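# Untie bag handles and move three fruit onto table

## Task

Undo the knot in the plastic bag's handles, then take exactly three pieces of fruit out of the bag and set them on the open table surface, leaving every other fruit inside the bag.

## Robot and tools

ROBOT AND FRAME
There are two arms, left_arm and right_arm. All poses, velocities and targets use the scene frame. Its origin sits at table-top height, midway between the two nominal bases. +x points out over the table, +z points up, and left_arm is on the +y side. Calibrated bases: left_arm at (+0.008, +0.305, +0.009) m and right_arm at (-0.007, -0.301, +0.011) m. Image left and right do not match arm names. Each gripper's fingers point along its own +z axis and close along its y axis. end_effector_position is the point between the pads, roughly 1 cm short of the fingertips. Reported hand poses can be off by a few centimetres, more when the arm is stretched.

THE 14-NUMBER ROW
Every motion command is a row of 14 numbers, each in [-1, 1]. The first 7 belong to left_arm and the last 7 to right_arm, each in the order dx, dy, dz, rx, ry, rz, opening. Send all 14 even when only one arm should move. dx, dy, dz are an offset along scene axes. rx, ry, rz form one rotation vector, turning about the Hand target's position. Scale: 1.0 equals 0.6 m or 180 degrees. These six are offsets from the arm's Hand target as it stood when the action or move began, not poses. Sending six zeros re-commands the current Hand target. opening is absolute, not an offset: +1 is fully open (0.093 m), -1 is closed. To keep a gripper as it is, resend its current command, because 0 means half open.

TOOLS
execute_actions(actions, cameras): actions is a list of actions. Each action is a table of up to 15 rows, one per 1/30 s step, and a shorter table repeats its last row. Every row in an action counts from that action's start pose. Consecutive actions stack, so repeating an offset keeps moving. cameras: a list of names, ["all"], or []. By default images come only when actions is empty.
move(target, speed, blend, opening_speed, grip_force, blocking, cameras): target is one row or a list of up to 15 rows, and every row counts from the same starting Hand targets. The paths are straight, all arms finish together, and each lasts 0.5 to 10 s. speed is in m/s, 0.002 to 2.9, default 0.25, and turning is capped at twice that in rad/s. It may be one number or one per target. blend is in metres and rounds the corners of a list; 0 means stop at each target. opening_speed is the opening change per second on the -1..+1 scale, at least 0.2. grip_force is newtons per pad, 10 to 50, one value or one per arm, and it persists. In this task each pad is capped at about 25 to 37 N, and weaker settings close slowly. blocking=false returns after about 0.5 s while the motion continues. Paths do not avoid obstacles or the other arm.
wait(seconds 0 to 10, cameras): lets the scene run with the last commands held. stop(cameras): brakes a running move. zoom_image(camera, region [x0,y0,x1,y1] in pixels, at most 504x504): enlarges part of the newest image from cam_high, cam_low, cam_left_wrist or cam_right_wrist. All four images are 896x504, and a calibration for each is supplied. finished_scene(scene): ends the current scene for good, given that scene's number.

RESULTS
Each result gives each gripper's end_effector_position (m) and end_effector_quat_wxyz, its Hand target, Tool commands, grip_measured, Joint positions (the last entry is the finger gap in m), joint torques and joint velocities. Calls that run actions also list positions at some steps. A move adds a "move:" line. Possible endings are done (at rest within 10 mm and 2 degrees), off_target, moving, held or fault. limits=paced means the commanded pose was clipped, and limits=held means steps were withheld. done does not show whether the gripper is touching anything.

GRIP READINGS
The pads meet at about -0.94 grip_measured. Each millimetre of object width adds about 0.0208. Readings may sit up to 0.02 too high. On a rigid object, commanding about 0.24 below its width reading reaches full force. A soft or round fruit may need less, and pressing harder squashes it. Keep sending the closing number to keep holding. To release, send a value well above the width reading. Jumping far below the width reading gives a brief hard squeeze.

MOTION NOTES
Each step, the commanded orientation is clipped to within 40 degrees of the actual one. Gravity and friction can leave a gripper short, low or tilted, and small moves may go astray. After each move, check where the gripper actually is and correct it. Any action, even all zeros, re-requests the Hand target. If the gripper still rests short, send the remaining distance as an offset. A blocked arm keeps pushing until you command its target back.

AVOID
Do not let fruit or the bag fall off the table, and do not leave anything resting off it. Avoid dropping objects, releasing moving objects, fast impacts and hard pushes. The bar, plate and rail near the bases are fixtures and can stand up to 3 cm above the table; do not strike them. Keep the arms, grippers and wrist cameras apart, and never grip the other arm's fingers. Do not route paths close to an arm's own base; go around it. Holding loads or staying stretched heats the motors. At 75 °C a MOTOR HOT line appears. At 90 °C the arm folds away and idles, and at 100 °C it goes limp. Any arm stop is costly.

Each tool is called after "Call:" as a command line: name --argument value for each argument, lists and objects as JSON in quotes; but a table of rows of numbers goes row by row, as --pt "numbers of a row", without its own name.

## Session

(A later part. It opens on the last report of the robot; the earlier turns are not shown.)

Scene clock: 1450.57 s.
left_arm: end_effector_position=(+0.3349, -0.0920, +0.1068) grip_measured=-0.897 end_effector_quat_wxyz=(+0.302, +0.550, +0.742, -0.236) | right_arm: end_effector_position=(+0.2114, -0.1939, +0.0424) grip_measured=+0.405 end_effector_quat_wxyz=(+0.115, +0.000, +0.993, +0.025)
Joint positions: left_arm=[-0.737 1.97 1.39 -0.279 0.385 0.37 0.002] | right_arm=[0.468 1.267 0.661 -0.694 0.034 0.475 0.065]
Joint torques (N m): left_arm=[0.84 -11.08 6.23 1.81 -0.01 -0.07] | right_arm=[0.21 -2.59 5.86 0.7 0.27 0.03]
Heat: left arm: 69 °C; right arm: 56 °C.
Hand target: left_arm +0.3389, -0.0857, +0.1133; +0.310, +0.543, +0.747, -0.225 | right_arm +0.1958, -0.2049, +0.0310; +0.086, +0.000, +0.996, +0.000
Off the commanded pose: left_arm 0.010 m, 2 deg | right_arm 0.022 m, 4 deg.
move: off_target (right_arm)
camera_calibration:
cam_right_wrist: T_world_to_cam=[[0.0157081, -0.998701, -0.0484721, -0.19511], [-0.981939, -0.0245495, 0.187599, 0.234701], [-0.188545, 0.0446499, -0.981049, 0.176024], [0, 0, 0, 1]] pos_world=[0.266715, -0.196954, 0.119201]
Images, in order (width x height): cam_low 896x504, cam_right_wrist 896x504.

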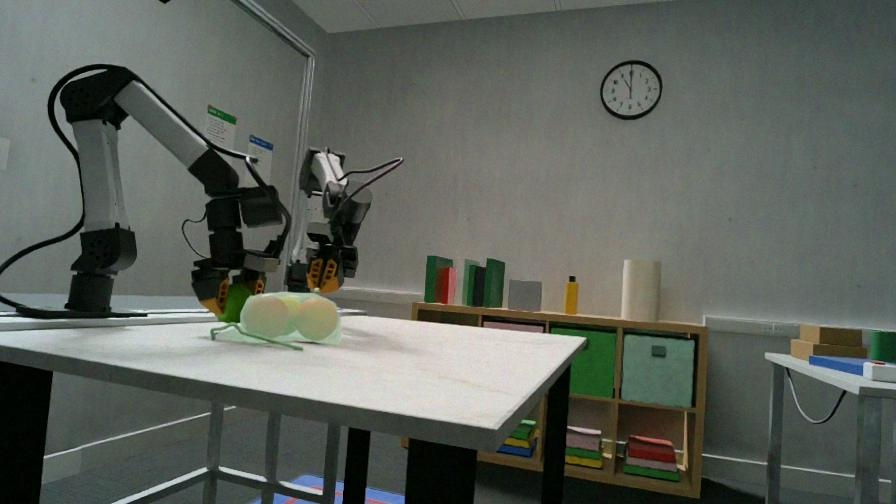

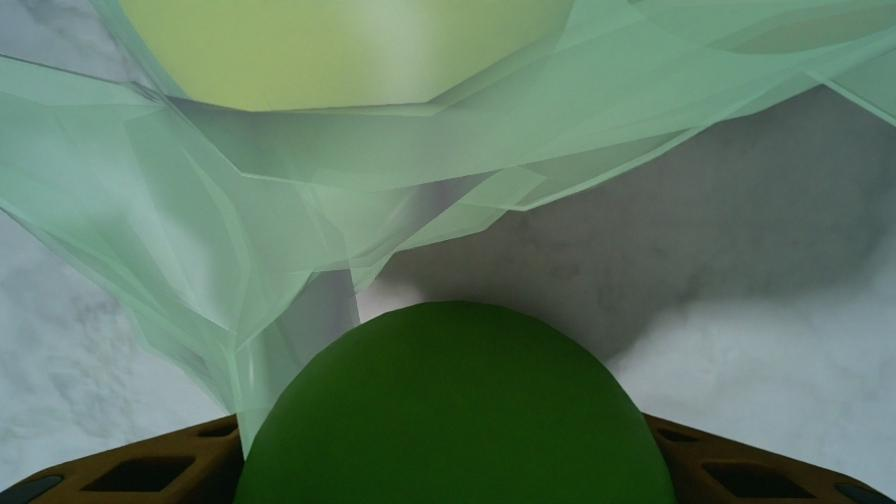

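Call:
move --target '[0,0,0,0,0,0,-1,-0.012,-0.01,-0.02,0,0,0,0.2]' --speed 0.04 --cameras '["cam_right_wrist","cam_low"]'

Call:
zoom_image --camera "cam_low" --region '[180, 240, 380, 380]'

Scene clock: 1458.00 s.
left_arm: end_effector_position=(+0.3319, -0.0930, +0.1060) grip_measured=-0.897 end_effector_quat_wxyz=(+0.298, +0.552, +0.742, -0.238) | right_arm: end_effector_position=(+0.2105, -0.1947, +0.0307) grip_measured=+0.405 end_effector_quat_wxyz=(+0.124, +0.000, +0.992, +0.030)
Joint positions: left_arm=[-0.741 1.97 1.39 -0.286 0.388 0.37 0.002] | right_arm=[0.468 1.267 0.604 -0.616 0.034 0.475 0.065]
Joint torques (N m): left_arm=[1.29 -11.04 6.19 1.86 -0.03 -0.08] | right_arm=[-0.4 -3.4 5.15 0.47 0.24 -0.05]
Heat: left arm: 71 °C; right arm: 55 °C.
Hand target: left_arm +0.3390, -0.0856, +0.1132; +0.310, +0.543, +0.747, -0.225 | right_arm +0.1886, -0.2109, +0.0189; +0.086, +0.000, +0.996, +0.000
Off the commanded pose: left_arm 0.012 m, 2 deg | right_arm 0.030 m, 6 deg.
move: off_target (left_arm, right_arm)
camera_calibration:
cam_right_wrist: T_world_to_cam=[[0.0172685, -0.998177, -0.0578254, -0.196378], [-0.985235, -0.0268403, 0.169092, 0.236757], [-0.170336, 0.0540516, -0.983902, 0.162481], [0, 0, 0, 1]] pos_world=[0.264328, -0.198448, 0.108476]
Images, in order (width x height): cam_low 896x504, cam_right_wrist 896x504.

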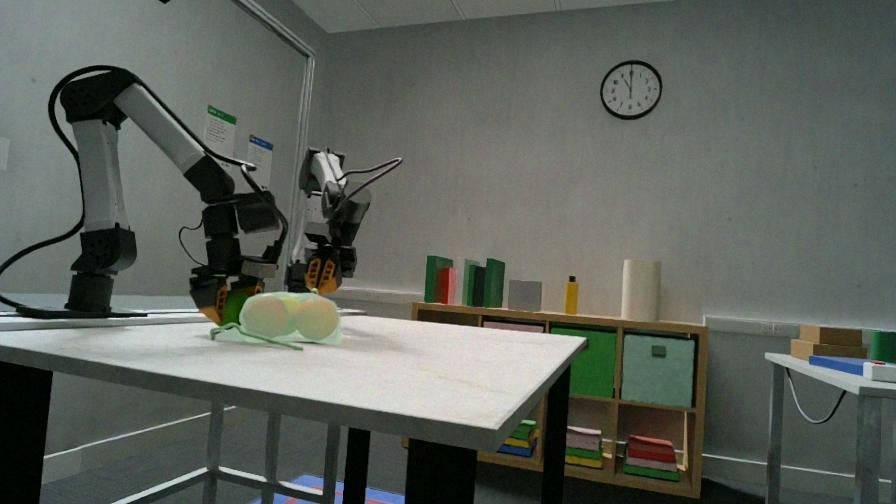

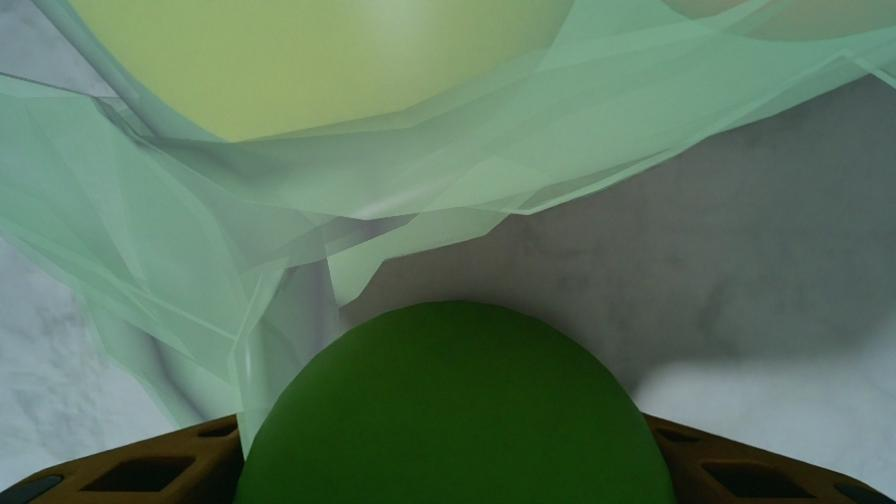

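Scaled by 2.520 from the camera's 896x504 image, which has a finer 1280x720 frame.

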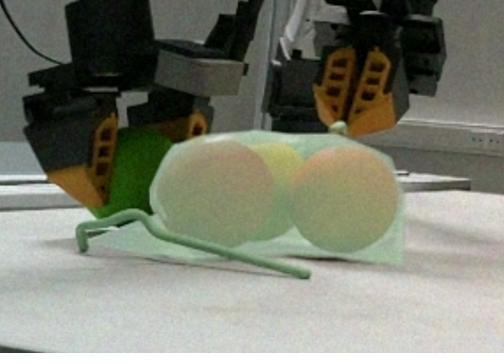

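Call:
move --pt "0 0 0 0 0 0 -1 0.03 0.02 0.02 0 0 0 0.2" --pt "0 0 0 0 0 0 -1 0.03 0.02 0.02 0 0 0 0.95" --speed 0.04 --opening_speed 0.3 --cameras '["cam_right_wrist","cam_low"]'

Call:
zoom_image --camera "cam_low" --region '[180, 240, 380, 380]'

Scene clock: 1474.63 s.
left_arm: end_effector_position=(+0.3359, -0.0900, +0.1053) grip_measured=-0.897 end_effector_quat_wxyz=(+0.300, +0.549, +0.746, -0.231) | right_arm: end_effector_position=(+0.2063, -0.1980, +0.0296) grip_measured=+0.949 end_effector_quat_wxyz=(+0.091, +0.000, +0.996, +0.010)
Joint positions: left_arm=[-0.736 1.97 1.39 -0.286 0.374 0.37 0.002] | right_arm=[0.468 1.32 0.655 -0.692 0.04 0.475 0.091]
Joint torques (N m): left_arm=[0.85 -11.07 6.23 1.88 0.11 -0.07] | right_arm=[0.25 -2.71 9.85 0.74 0.28 0.03]
Heat: left arm: 73 °C; right arm: 54 °C.
Hand target: left_arm +0.3389, -0.0856, +0.1132; +0.310, +0.543, +0.747, -0.225 | right_arm +0.2066, -0.1989, +0.0310; +0.086, +0.000, +0.996, +0.000
Off the commanded pose: left_arm 0.010 m, 2 deg | right_arm 0.002 m, 1 deg.
move: done; target 2's new opening was sent with right_arm's hand 0.011 m and 4 deg from that target
camera_calibration:
cam_right_wrist: T_world_to_cam=[[0.0114298, -0.999777, -0.017735, -0.199921], [-0.971693, -0.0152907, 0.235752, 0.230293], [-0.235971, 0.0145383, -0.971651, 0.166219], [0, 0, 0, 1]] pos_world=[0.265282, -0.198771, 0.103669]
Images, in order (width x height): cam_low 896x504, cam_right_wrist 896x504.

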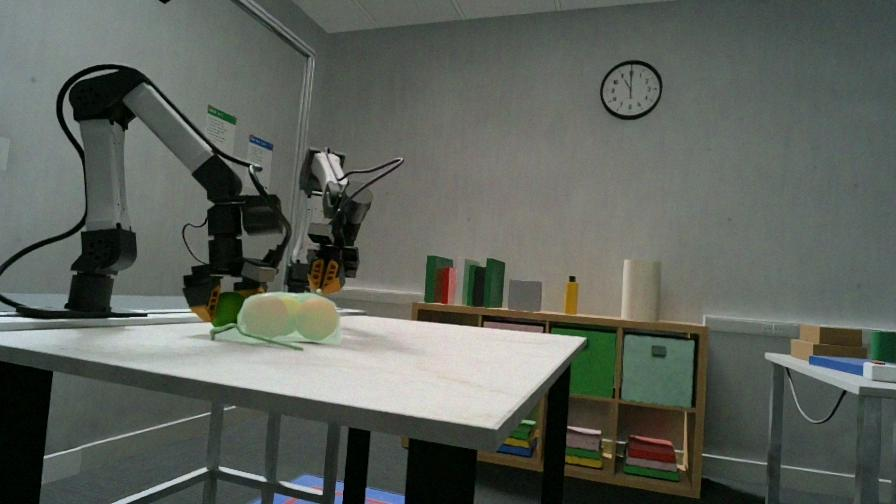

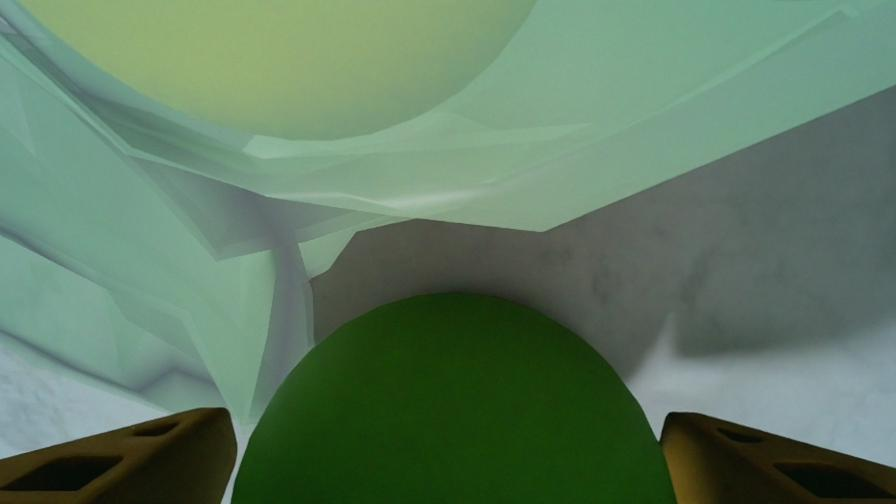

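Scaled by 2.520 from the camera's 896x504 image, which has a finer 1280x720 frame.

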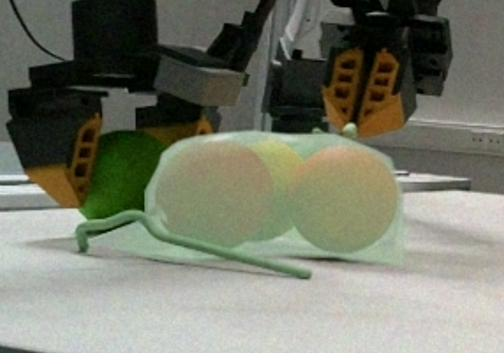

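Call:
move --target '[0,0,0,0,0,0,-1,-0.03,-0.02,0.2,0,0,0,0.95]' --speed 0.06 --cameras '["cam_right_wrist","cam_low","cam_high"]'

Call:
zoom_image --camera "cam_high" --region '[360, 100, 510, 260]'

Scene clock: 1489.70 s.
left_arm: end_effector_position=(+0.3359, -0.0900, +0.1053) grip_measured=-0.897 end_effector_quat_wxyz=(+0.300, +0.549, +0.746, -0.231) | right_arm: end_effector_position=(+0.1865, -0.2086, +0.1394) grip_measured=+0.949 end_effector_quat_wxyz=(+0.073, -0.001, +0.997, -0.001)
Joint positions: left_arm=[-0.736 1.97 1.39 -0.286 0.374 0.37 0.002] | right_arm=[0.453 1.163 1.002 -1.236 0.04 0.459 0.091]
Joint torques (N m): left_arm=[0.81 -11.07 6.16 1.88 0.11 -0.07] | right_arm=[-0.77 -4.64 11.55 0.67 0.18 -0.11]
Heat: left arm: 75 °C; right arm: 55 °C. Fold the left arm in close to its base, or ease its load, before you think long.
Hand target: left_arm +0.3389, -0.0856, +0.1132; +0.310, +0.543, +0.747, -0.225 | right_arm +0.1886, -0.2109, +0.1511; +0.087, +0.000, +0.996, +0.000
Off the commanded pose: left_arm 0.010 m, 2 deg | right_arm 0.012 m, 1 deg.
MOTOR HOT: joint 2 (shoulder) of the left arm reports 75 °C; the controller's stop level is 90 °C. To cool a motor, set the load down, stop pushing, or move to a pose that needs little force.
move: off_target (right_arm)
camera_calibration:
cam_right_wrist: T_world_to_cam=[[0.0107216, -0.999938, 0.00298891, -0.211161], [-0.962893, -0.00951822, 0.269714, 0.179786], [-0.269669, -0.00576978, -0.962936, 0.269155], [0, 0, 0, 1]] pos_world=[0.247961, -0.207884, 0.211319]
Images, in order (width x height): cam_high 896x504, cam_low 896x504, cam_right_wrist 896x504.

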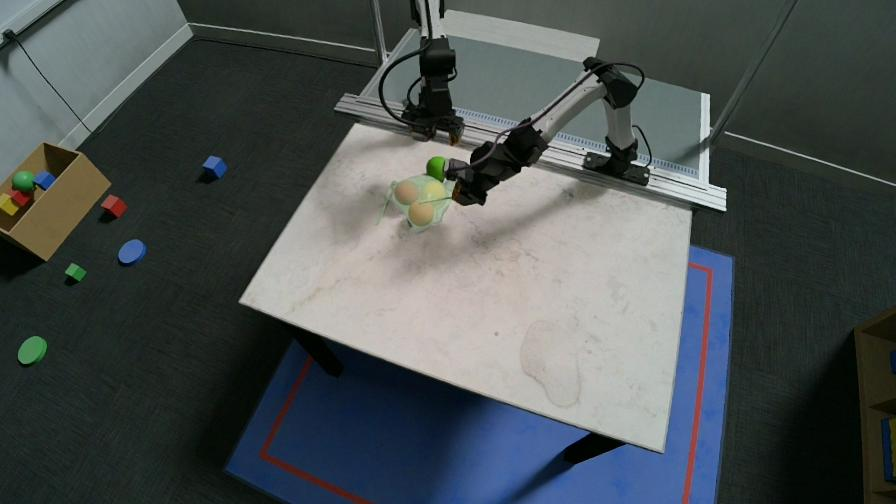

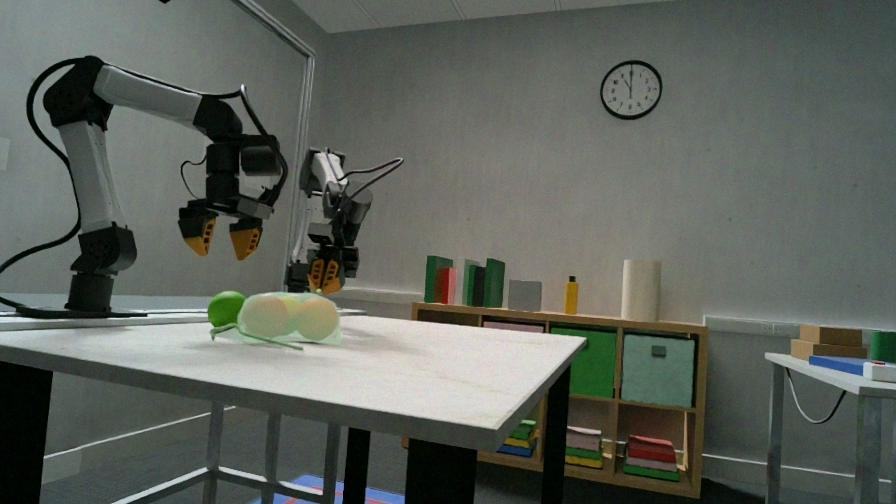

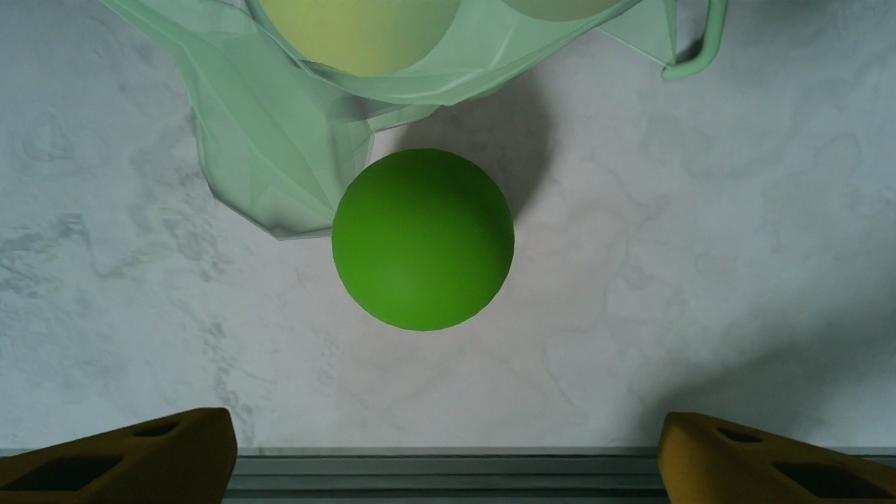

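Scaled by 3.150 from the camera's 896x504 image, which has a finer 1280x720 frame.

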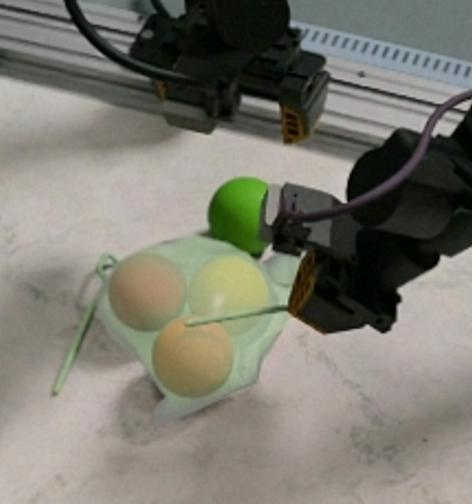

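Call:
move --target '[0.02,0.11,-0.03,0,0,0,-1,0,0,0,0,0,0,0.95]' --speed 0.06 --cameras '["all"]'

Call:
zoom_image --camera "cam_high" --region '[360, 100, 510, 260]'

Scene clock: 1502.07 s.
left_arm: end_effector_position=(+0.3525, -0.0217, +0.0868) grip_measured=-0.897 end_effector_quat_wxyz=(+0.300, +0.540, +0.754, -0.224) | right_arm: end_effector_position=(+0.1863, -0.2087, +0.1393) grip_measured=+0.949 end_effector_quat_wxyz=(+0.073, -0.001, +0.997, -0.001)
Joint positions: left_arm=[-0.582 1.895 1.215 -0.238 0.45 0.481 0.002] | right_arm=[0.453 1.163 1.002 -1.237 0.04 0.459 0.091]
Joint torques (N m): left_arm=[0.64 -10.54 5.63 1.8 0.38 0.06] | right_arm=[-0.87 -4.6 11.66 0.64 0.15 -0.05]
Heat: left arm: 75 °C; right arm: 58 °C. Fold the left arm in close to its base, or ease its load, before you think long.
Hand target: left_arm +0.3510, -0.0196, +0.0952; +0.310, +0.543, +0.747, -0.225 | right_arm +0.1886, -0.2110, +0.1511; +0.086, +0.000, +0.996, +0.000
Off the commanded pose: left_arm 0.009 m, 1 deg | right_arm 0.012 m, 2 deg.
MOTOR HOT: still on. Joint 2 (shoulder) of the left arm reports 75 °C.
move: off_target (right_arm)
camera_calibration:
cam_left_wrist: T_world_to_cam=[[-0.950879, -0.309241, 0.014082, 0.326465], [-0.296051, 0.895145, -0.33327, 0.192347], [0.0904552, -0.321068, -0.942726, 0.131935], [0, 0, 0, 1]] pos_world=[0.355439, -0.0288616, 0.183884]
cam_right_wrist: T_world_to_cam=[[0.0107089, -0.999937, 0.00329703, -0.211222], [-0.962697, -0.00941844, 0.270417, 0.179512], [-0.270369, -0.00606991, -0.962738, 0.269198], [0, 0, 0, 1]] pos_world=[0.247861, -0.207884, 0.21132]

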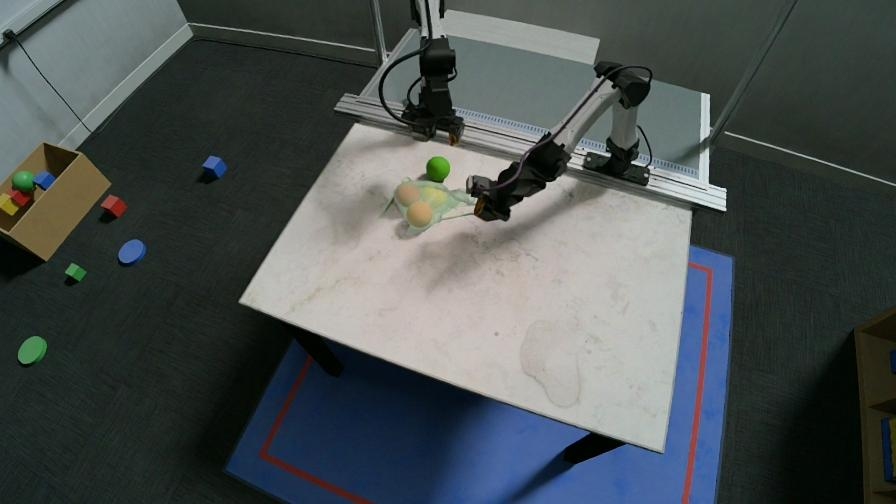

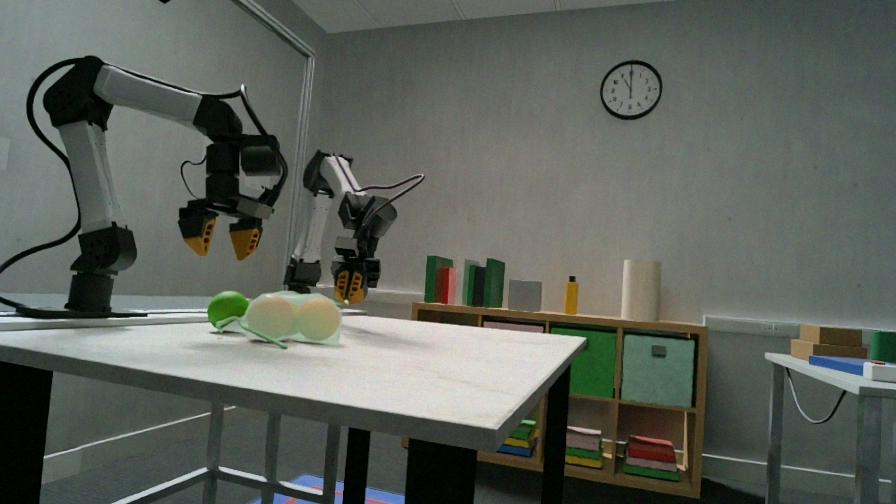

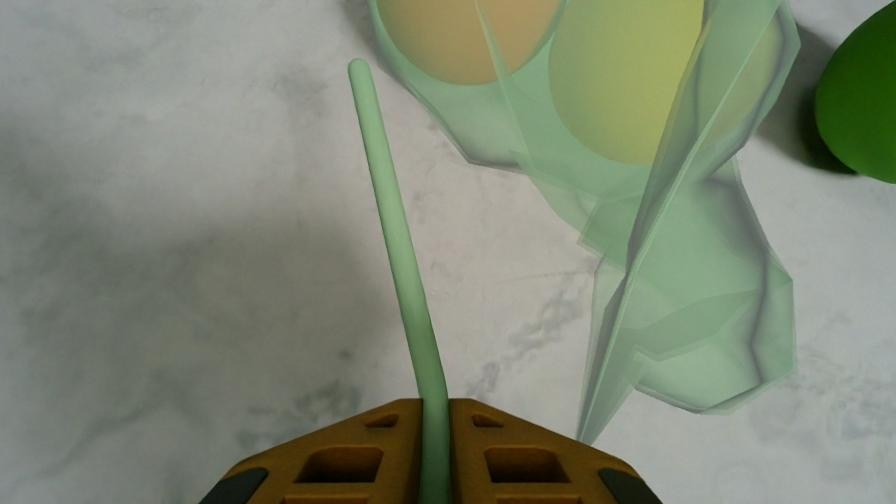

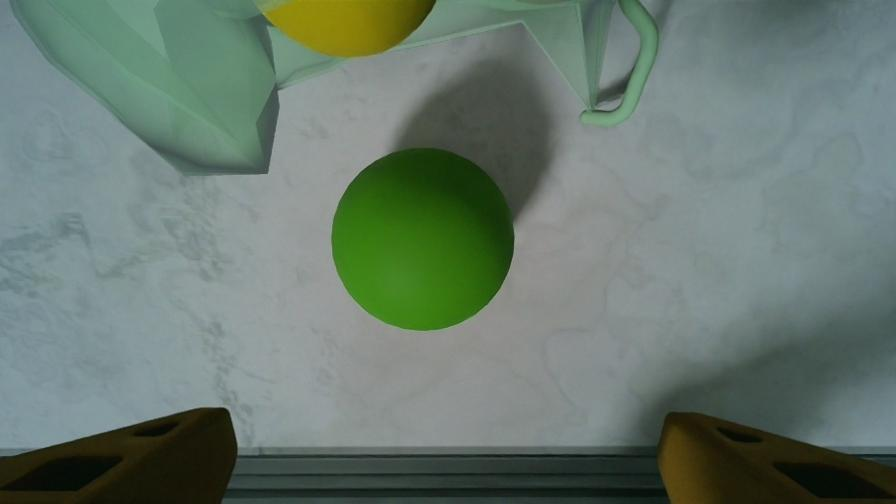

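Scaled by 3.150 from the camera's 896x504 image, which has a finer 1280x720 frame.

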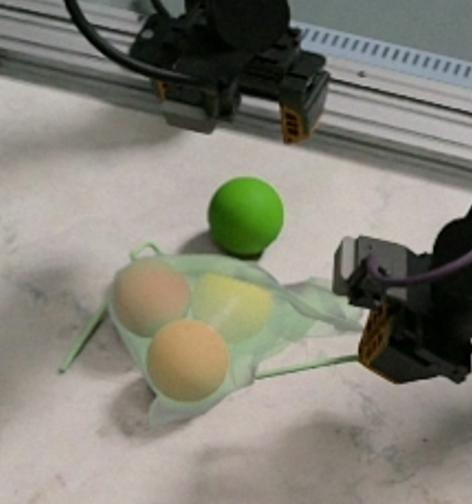

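Call:
move --pt "0 0 -0.075 0 0 0 -1 0.024 0.0183 -0.08 0 0 0 0.95" --pt "0 0 -0.075 0 0 0 -0.3 0.024 0.0183 -0.2118 0 0 0 0.95" --speed 0.07 --blend 0 --cameras '["cam_left_wrist","cam_right_wrist"]'

Scene clock: 1524.37 s.
left_arm: end_effector_position=(+0.3539, -0.0223, +0.0612) grip_measured=-0.302 end_effector_quat_wxyz=(+0.320, +0.540, +0.745, -0.224) | right_arm: end_effector_position=(+0.2054, -0.1973, +0.0292) grip_measured=+0.949 end_effector_quat_wxyz=(+0.088, -0.002, +0.996, +0.008)
Joint positions: left_arm=[-0.582 1.933 1.125 -0.066 0.45 0.482 0.031] | right_arm=[0.473 1.324 0.657 -0.696 0.041 0.477 0.091]
Joint torques (N m): left_arm=[0.54 -7.23 5.5 1.85 0.34 0.06] | right_arm=[0.18 -3.12 6.6 1.15 0.24 0.09]
Heat: left arm: 71 °C; right arm: 60 °C.
Hand target: left_arm +0.3510, -0.0195, +0.0502; +0.310, +0.543, +0.747, -0.225 | right_arm +0.2030, -0.1999, +0.0239; +0.086, +0.000, +0.996, +0.000
Off the commanded pose: left_arm 0.012 m, 1 deg | right_arm 0.006 m, 1 deg.
MOTOR HOT: cleared for the motors of the left arm.
move: off_target (left_arm); target 2's new opening was sent with left_arm's hand 0.012 m and 1 deg from that target
camera_calibration:
cam_left_wrist: T_world_to_cam=[[-0.951229, -0.308239, -0.0123278, 0.329683], [-0.282605, 0.886752, -0.365794, 0.181934], [0.123684, -0.34447, -0.930614, 0.0943885], [0, 0, 0, 1]] pos_world=[0.353345, -0.0271951, 0.158454]
cam_right_wrist: T_world_to_cam=[[0.0145698, -0.999778, -0.0151901, -0.199926], [-0.970545, -0.0177942, 0.240262, 0.228625], [-0.240479, 0.0112421, -0.970589, 0.16582], [0, 0, 0, 1]] pos_world=[0.26468, -0.197677, 0.102976]
Images, in order (width x height): cam_left_wrist 896x504, cam_right_wrist 896x504.

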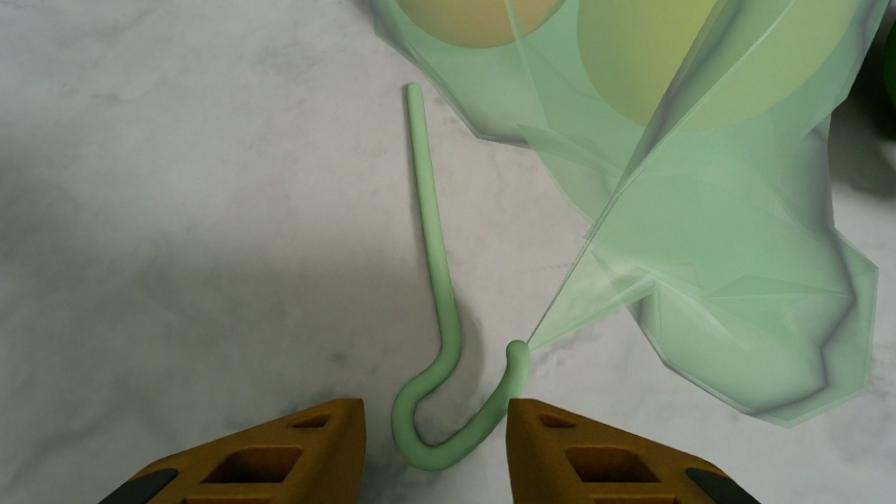

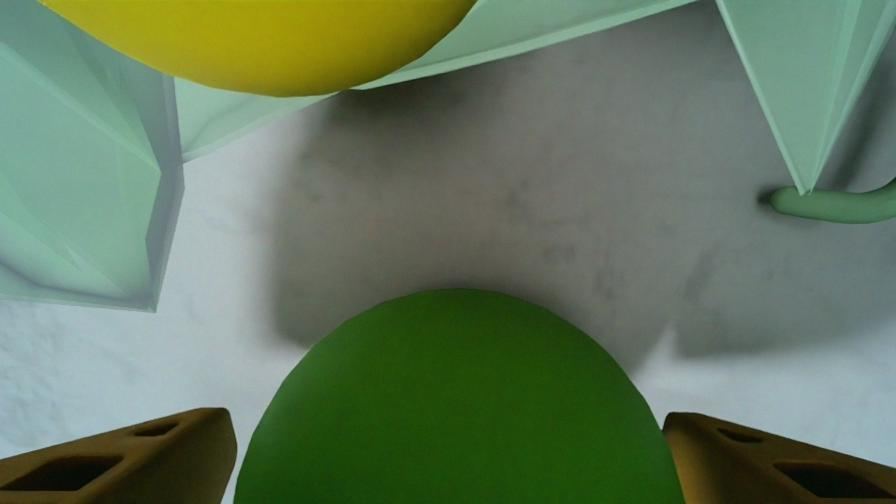

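Call:
move --pt "0 0 0 0 0 0 -0.3 0 0 0 0 0 0 0.2" --pt "-0.04 0.06 0.08 0 0 0 -0.3 0 0 0.01 0 0 0 0.2" --pt "0 0.28 0.22 0 0 0.12 1 0.0 -0.05 0.12 0 0 0 0.2" --pt "0 0.28 0.22 0 0 0.12 1 0.03 -0.36 0.12 0 0 0 0.2" --speed 0.12 --blend '[0,0.02,0.03,0]' --cameras '["all"]'

Scene clock: 1538.30 s.
left_arm: end_effector_position=(+0.3495, +0.1453, +0.1724) grip_measured=+1.000 end_effector_quat_wxyz=(+0.342, +0.399, +0.834, -0.170) | right_arm: end_effector_position=(+0.2104, -0.4095, +0.0886) grip_measured=+0.323 end_effector_quat_wxyz=(+0.070, +0.002, +0.998, +0.005)
Joint positions: left_arm=[-0.212 1.432 1.05 -0.532 0.464 0.495 0.093] | right_arm=[-0.579 1.373 0.915 -1.001 -0.133 -0.557 0.061]
Joint torques (N m): left_arm=[0.61 -6.41 8.96 1.54 0.19 -0.13] | right_arm=[-0.77 -3.43 11.86 0.91 -0.16 -0.09]
Heat: left arm: 68 °C; right arm: 58 °C.
Hand target: left_arm +0.3510, +0.1484, +0.1822; +0.347, +0.393, +0.836, -0.163 | right_arm +0.2209, -0.4159, +0.0960; +0.086, +0.000, +0.996, +0.000
Off the commanded pose: left_arm 0.010 m, 1 deg | right_arm 0.014 m, 2 deg.
move: off_target (right_arm); blend cut to 0 m at target 3
camera_calibration:
cam_left_wrist: T_world_to_cam=[[-0.786746, -0.617198, 0.0098458, 0.362143], [-0.581673, 0.735935, -0.346491, 0.195783], [0.206608, -0.278327, -0.938002, 0.218976], [0, 0, 0, 1]] pos_world=[0.353554, 0.140377, 0.269671]
cam_right_wrist: T_world_to_cam=[[0.0062019, -0.999945, -0.00847272, -0.41018], [-0.961024, -0.00830197, 0.276339, 0.214061], [-0.276394, 0.00642867, -0.961023, 0.231894], [0, 0, 0, 1]] pos_world=[0.272356, -0.409871, 0.160227]

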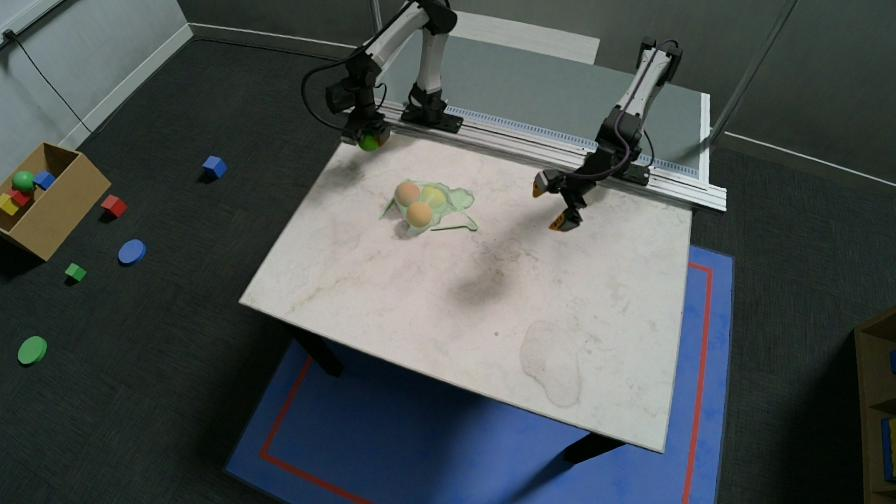

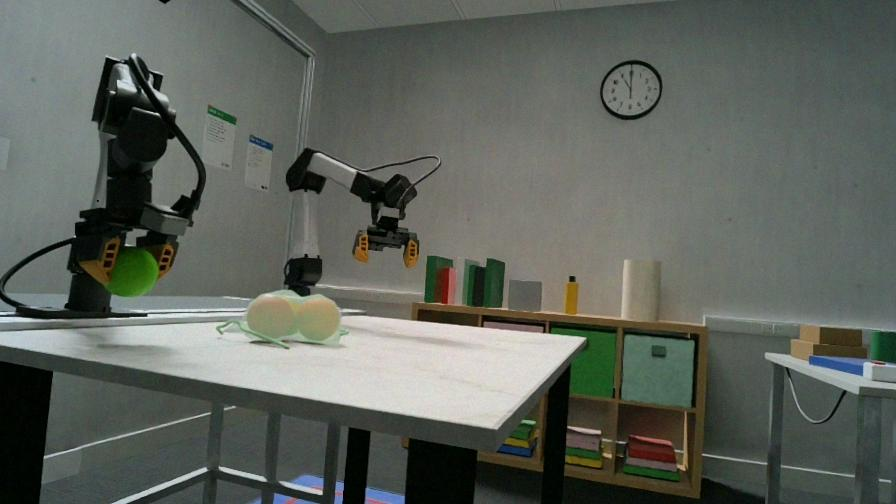

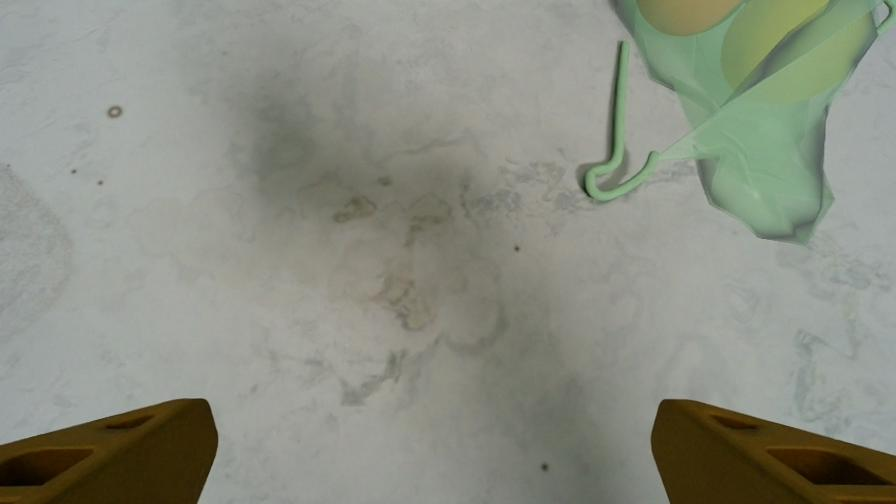

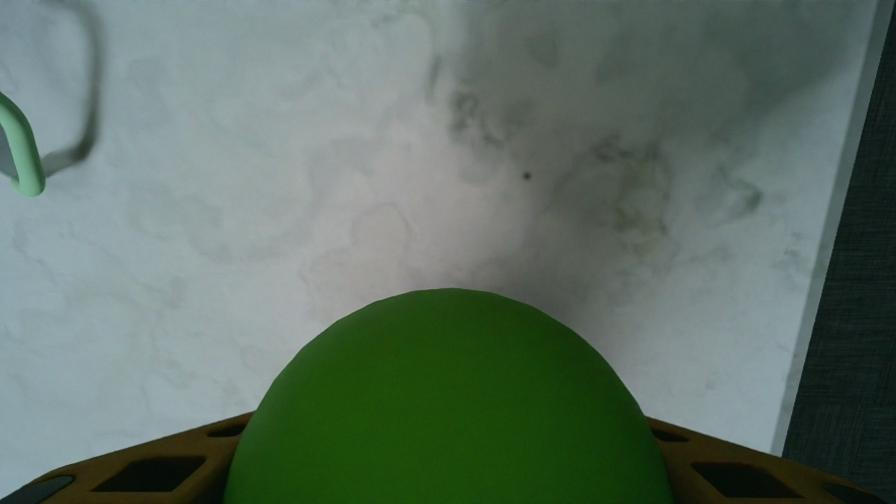

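Call:
move --target '[0,0,0,0,0,0,1,-0.01,0.05,-0.1167,0,0,0,0.2]' --speed 0.06 --cameras '["cam_low"]'

Call:
zoom_image --camera "cam_low" --region '[0, 200, 260, 380]'

Scene clock: 1549.83 s.
left_arm: end_effector_position=(+0.3495, +0.1453, +0.1724) grip_measured=+1.000 end_effector_quat_wxyz=(+0.342, +0.399, +0.834, -0.170) | right_arm: end_effector_position=(+0.2157, -0.3858, +0.0308) grip_measured=+0.323 end_effector_quat_wxyz=(+0.089, -0.003, +0.996, +0.002)
Joint positions: left_arm=[-0.212 1.432 1.05 -0.532 0.464 0.495 0.093] | right_arm=[-0.47 1.39 0.682 -0.7 -0.133 -0.452 0.061]
Joint torques (N m): left_arm=[0.61 -6.43 8.96 1.54 0.18 -0.11] | right_arm=[0.23 -3.44 6.6 1.17 -0.03 0.07]
Heat: left arm: 65 °C; right arm: 59 °C.
Hand target: left_arm +0.3510, +0.1484, +0.1822; +0.347, +0.393, +0.836, -0.163 | right_arm +0.2150, -0.3860, +0.0259; +0.086, +0.000, +0.996, +0.000
Off the commanded pose: left_arm 0.010 m, 1 deg | right_arm 0.005 m, 0 deg.
move: done
Images, in order (width x height): cam_low 896x504.

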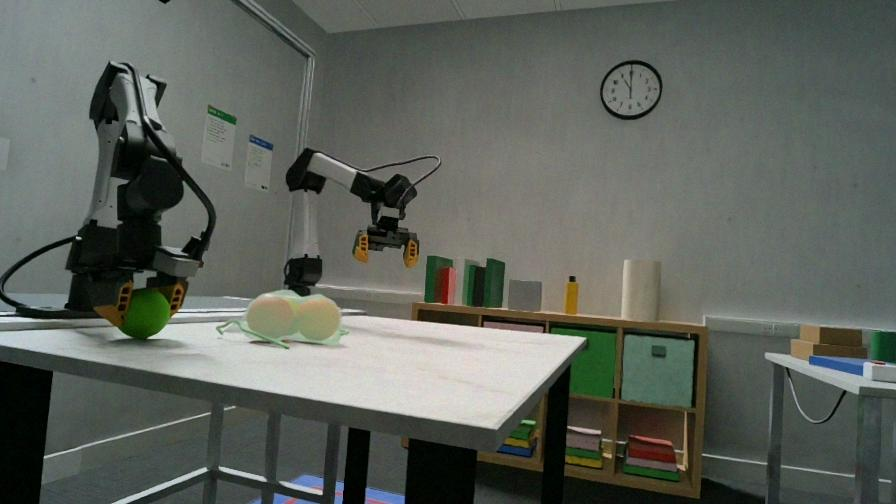

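Scaled by 1.938 from the camera's 896x504 image, which has a finer 1280x720 frame.

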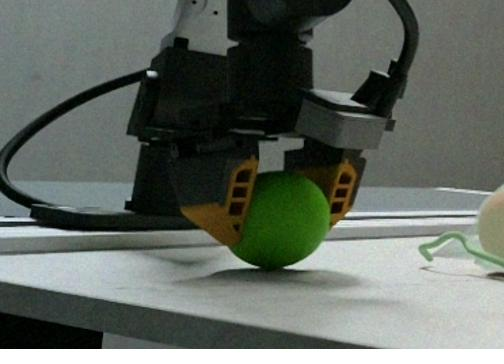

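Call:
move --pt "0 0 0 0 0 0 1 0 0 0 0 0 0 0.9" --pt "0 0 0 0 0 0 1 0 0 0.25 0 0 0 0.9" --pt "0 0 0 0 0 0 1 0.158 0.327 0.383 0 -0.0833 0 0.9" --speed '[0.1,0.08,0.2]' --opening_speed 0.4 --blend '[0,0.03,0]' --cameras '["all"]'

Call:
zoom_image --camera "cam_low" --region '[0, 200, 400, 380]'

Scene clock: 1568.37 s.
left_arm: end_effector_position=(+0.3495, +0.1453, +0.1724) grip_measured=+1.000 end_effector_quat_wxyz=(+0.342, +0.399, +0.834, -0.170) | right_arm: end_effector_position=(+0.3051, -0.1906, +0.2478) grip_measured=+0.899 end_effector_quat_wxyz=(+0.205, -0.004, +0.979, +0.002)
Joint positions: left_arm=[-0.212 1.432 1.05 -0.532 0.464 0.495 0.093] | right_arm=[0.368 1.444 1.584 -1.283 0.114 0.352 0.088]
Joint torques (N m): left_arm=[0.58 -6.46 8.9 1.53 0.17 -0.11] | right_arm=[0.21 -4.57 11.89 1.43 0.26 0.1]
Heat: left arm: 62 °C; right arm: 58 °C.
Hand target: left_arm +0.3510, +0.1484, +0.1822; +0.347, +0.393, +0.836, -0.163 | right_arm +0.3097, -0.1898, +0.2557; +0.216, +0.000, +0.976, +0.000
Off the commanded pose: left_arm 0.010 m, 1 deg | right_arm 0.009 m, 1 deg.
move: done
camera_calibration:
cam_left_wrist: T_world_to_cam=[[-0.786746, -0.617198, 0.0098458, 0.362143], [-0.581673, 0.735935, -0.346491, 0.195783], [0.206608, -0.278327, -0.938002, 0.218976], [0, 0, 0, 1]] pos_world=[0.353554, 0.140377, 0.269671]
cam_right_wrist: T_world_to_cam=[[0.0178148, -0.999841, 0.000535113, -0.196291], [-0.999817, -0.0178107, 0.00693495, 0.339703], [-0.00692432, -0.00065856, -0.999976, 0.335746], [0, 0, 0, 1]] pos_world=[0.345463, -0.189988, 0.333487]

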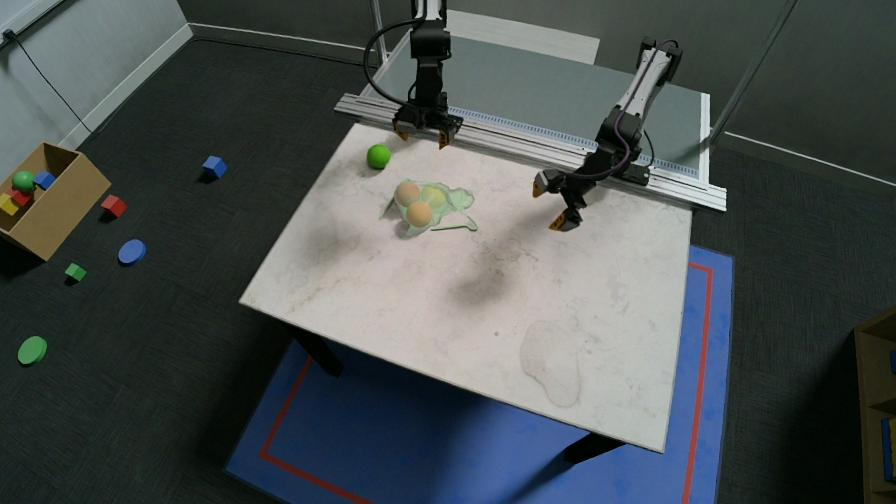

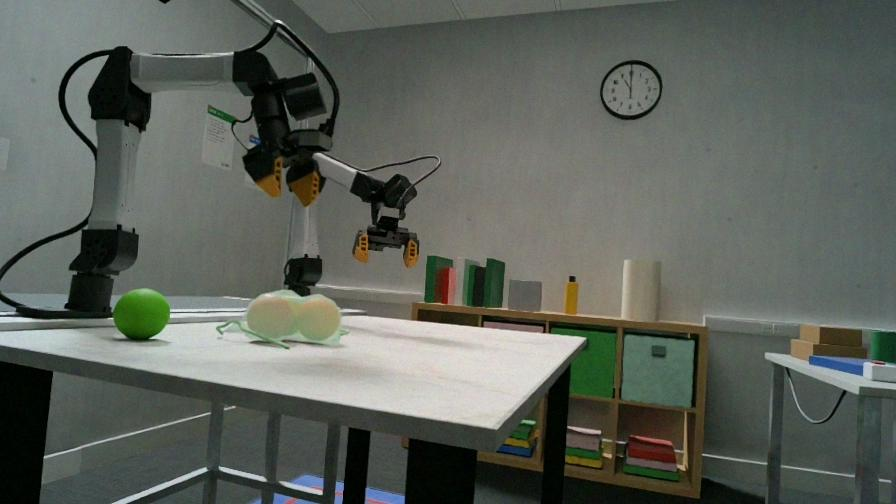

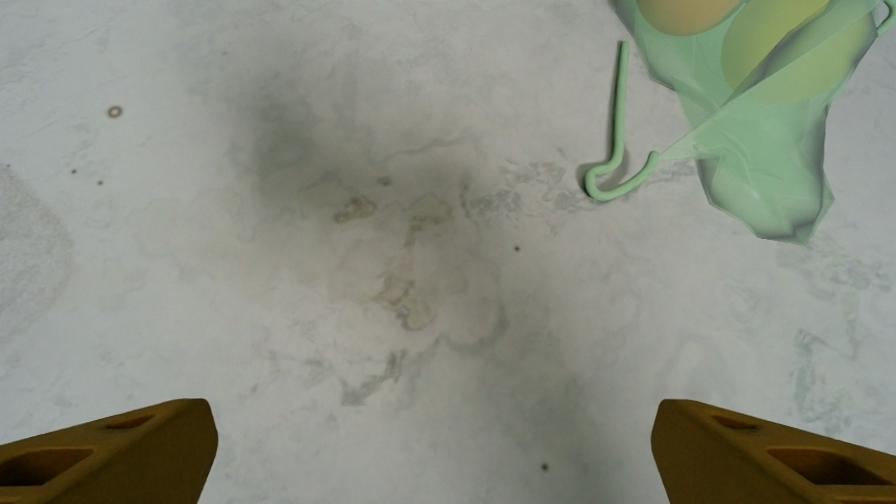

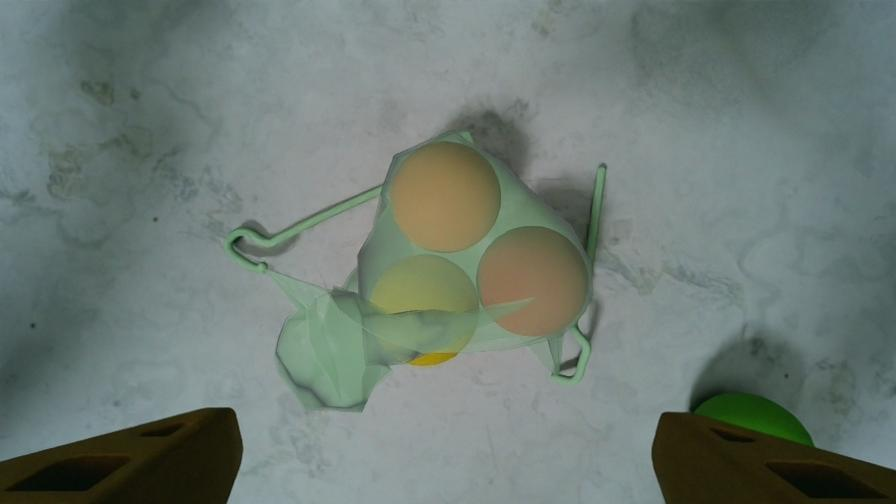

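Scaled by 1.260 from the camera's 896x504 image, which has a finer 1280x720 frame.

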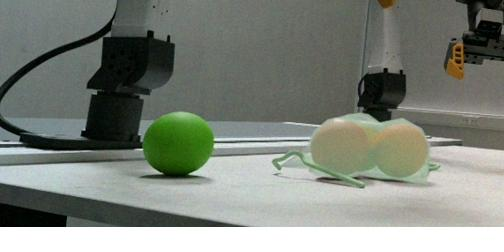

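Call:
zoom_image --camera "cam_right_wrist" --region '[200, 110, 620, 430]'

Call:
zoom_image --camera "cam_high" --region '[370, 160, 490, 250]'

Call:
zoom_image --camera "cam_low" --region '[200, 260, 380, 370]'

Scaled by 1.200 from the camera's 896x504 image, which has a finer 1280x720 frame.

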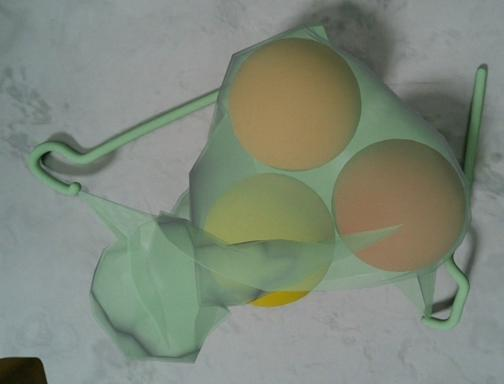

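Scaled by 4.200 from the camera's 896x504 image, which has a finer 1280x720 frame.

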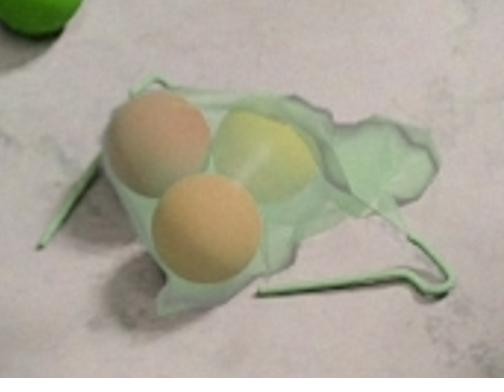

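Scaled by 2.800 from the camera's 896x504 image, which has a finer 1280x720 frame.

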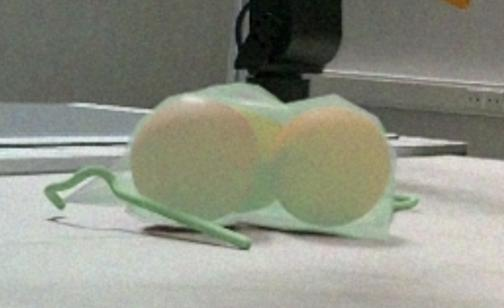

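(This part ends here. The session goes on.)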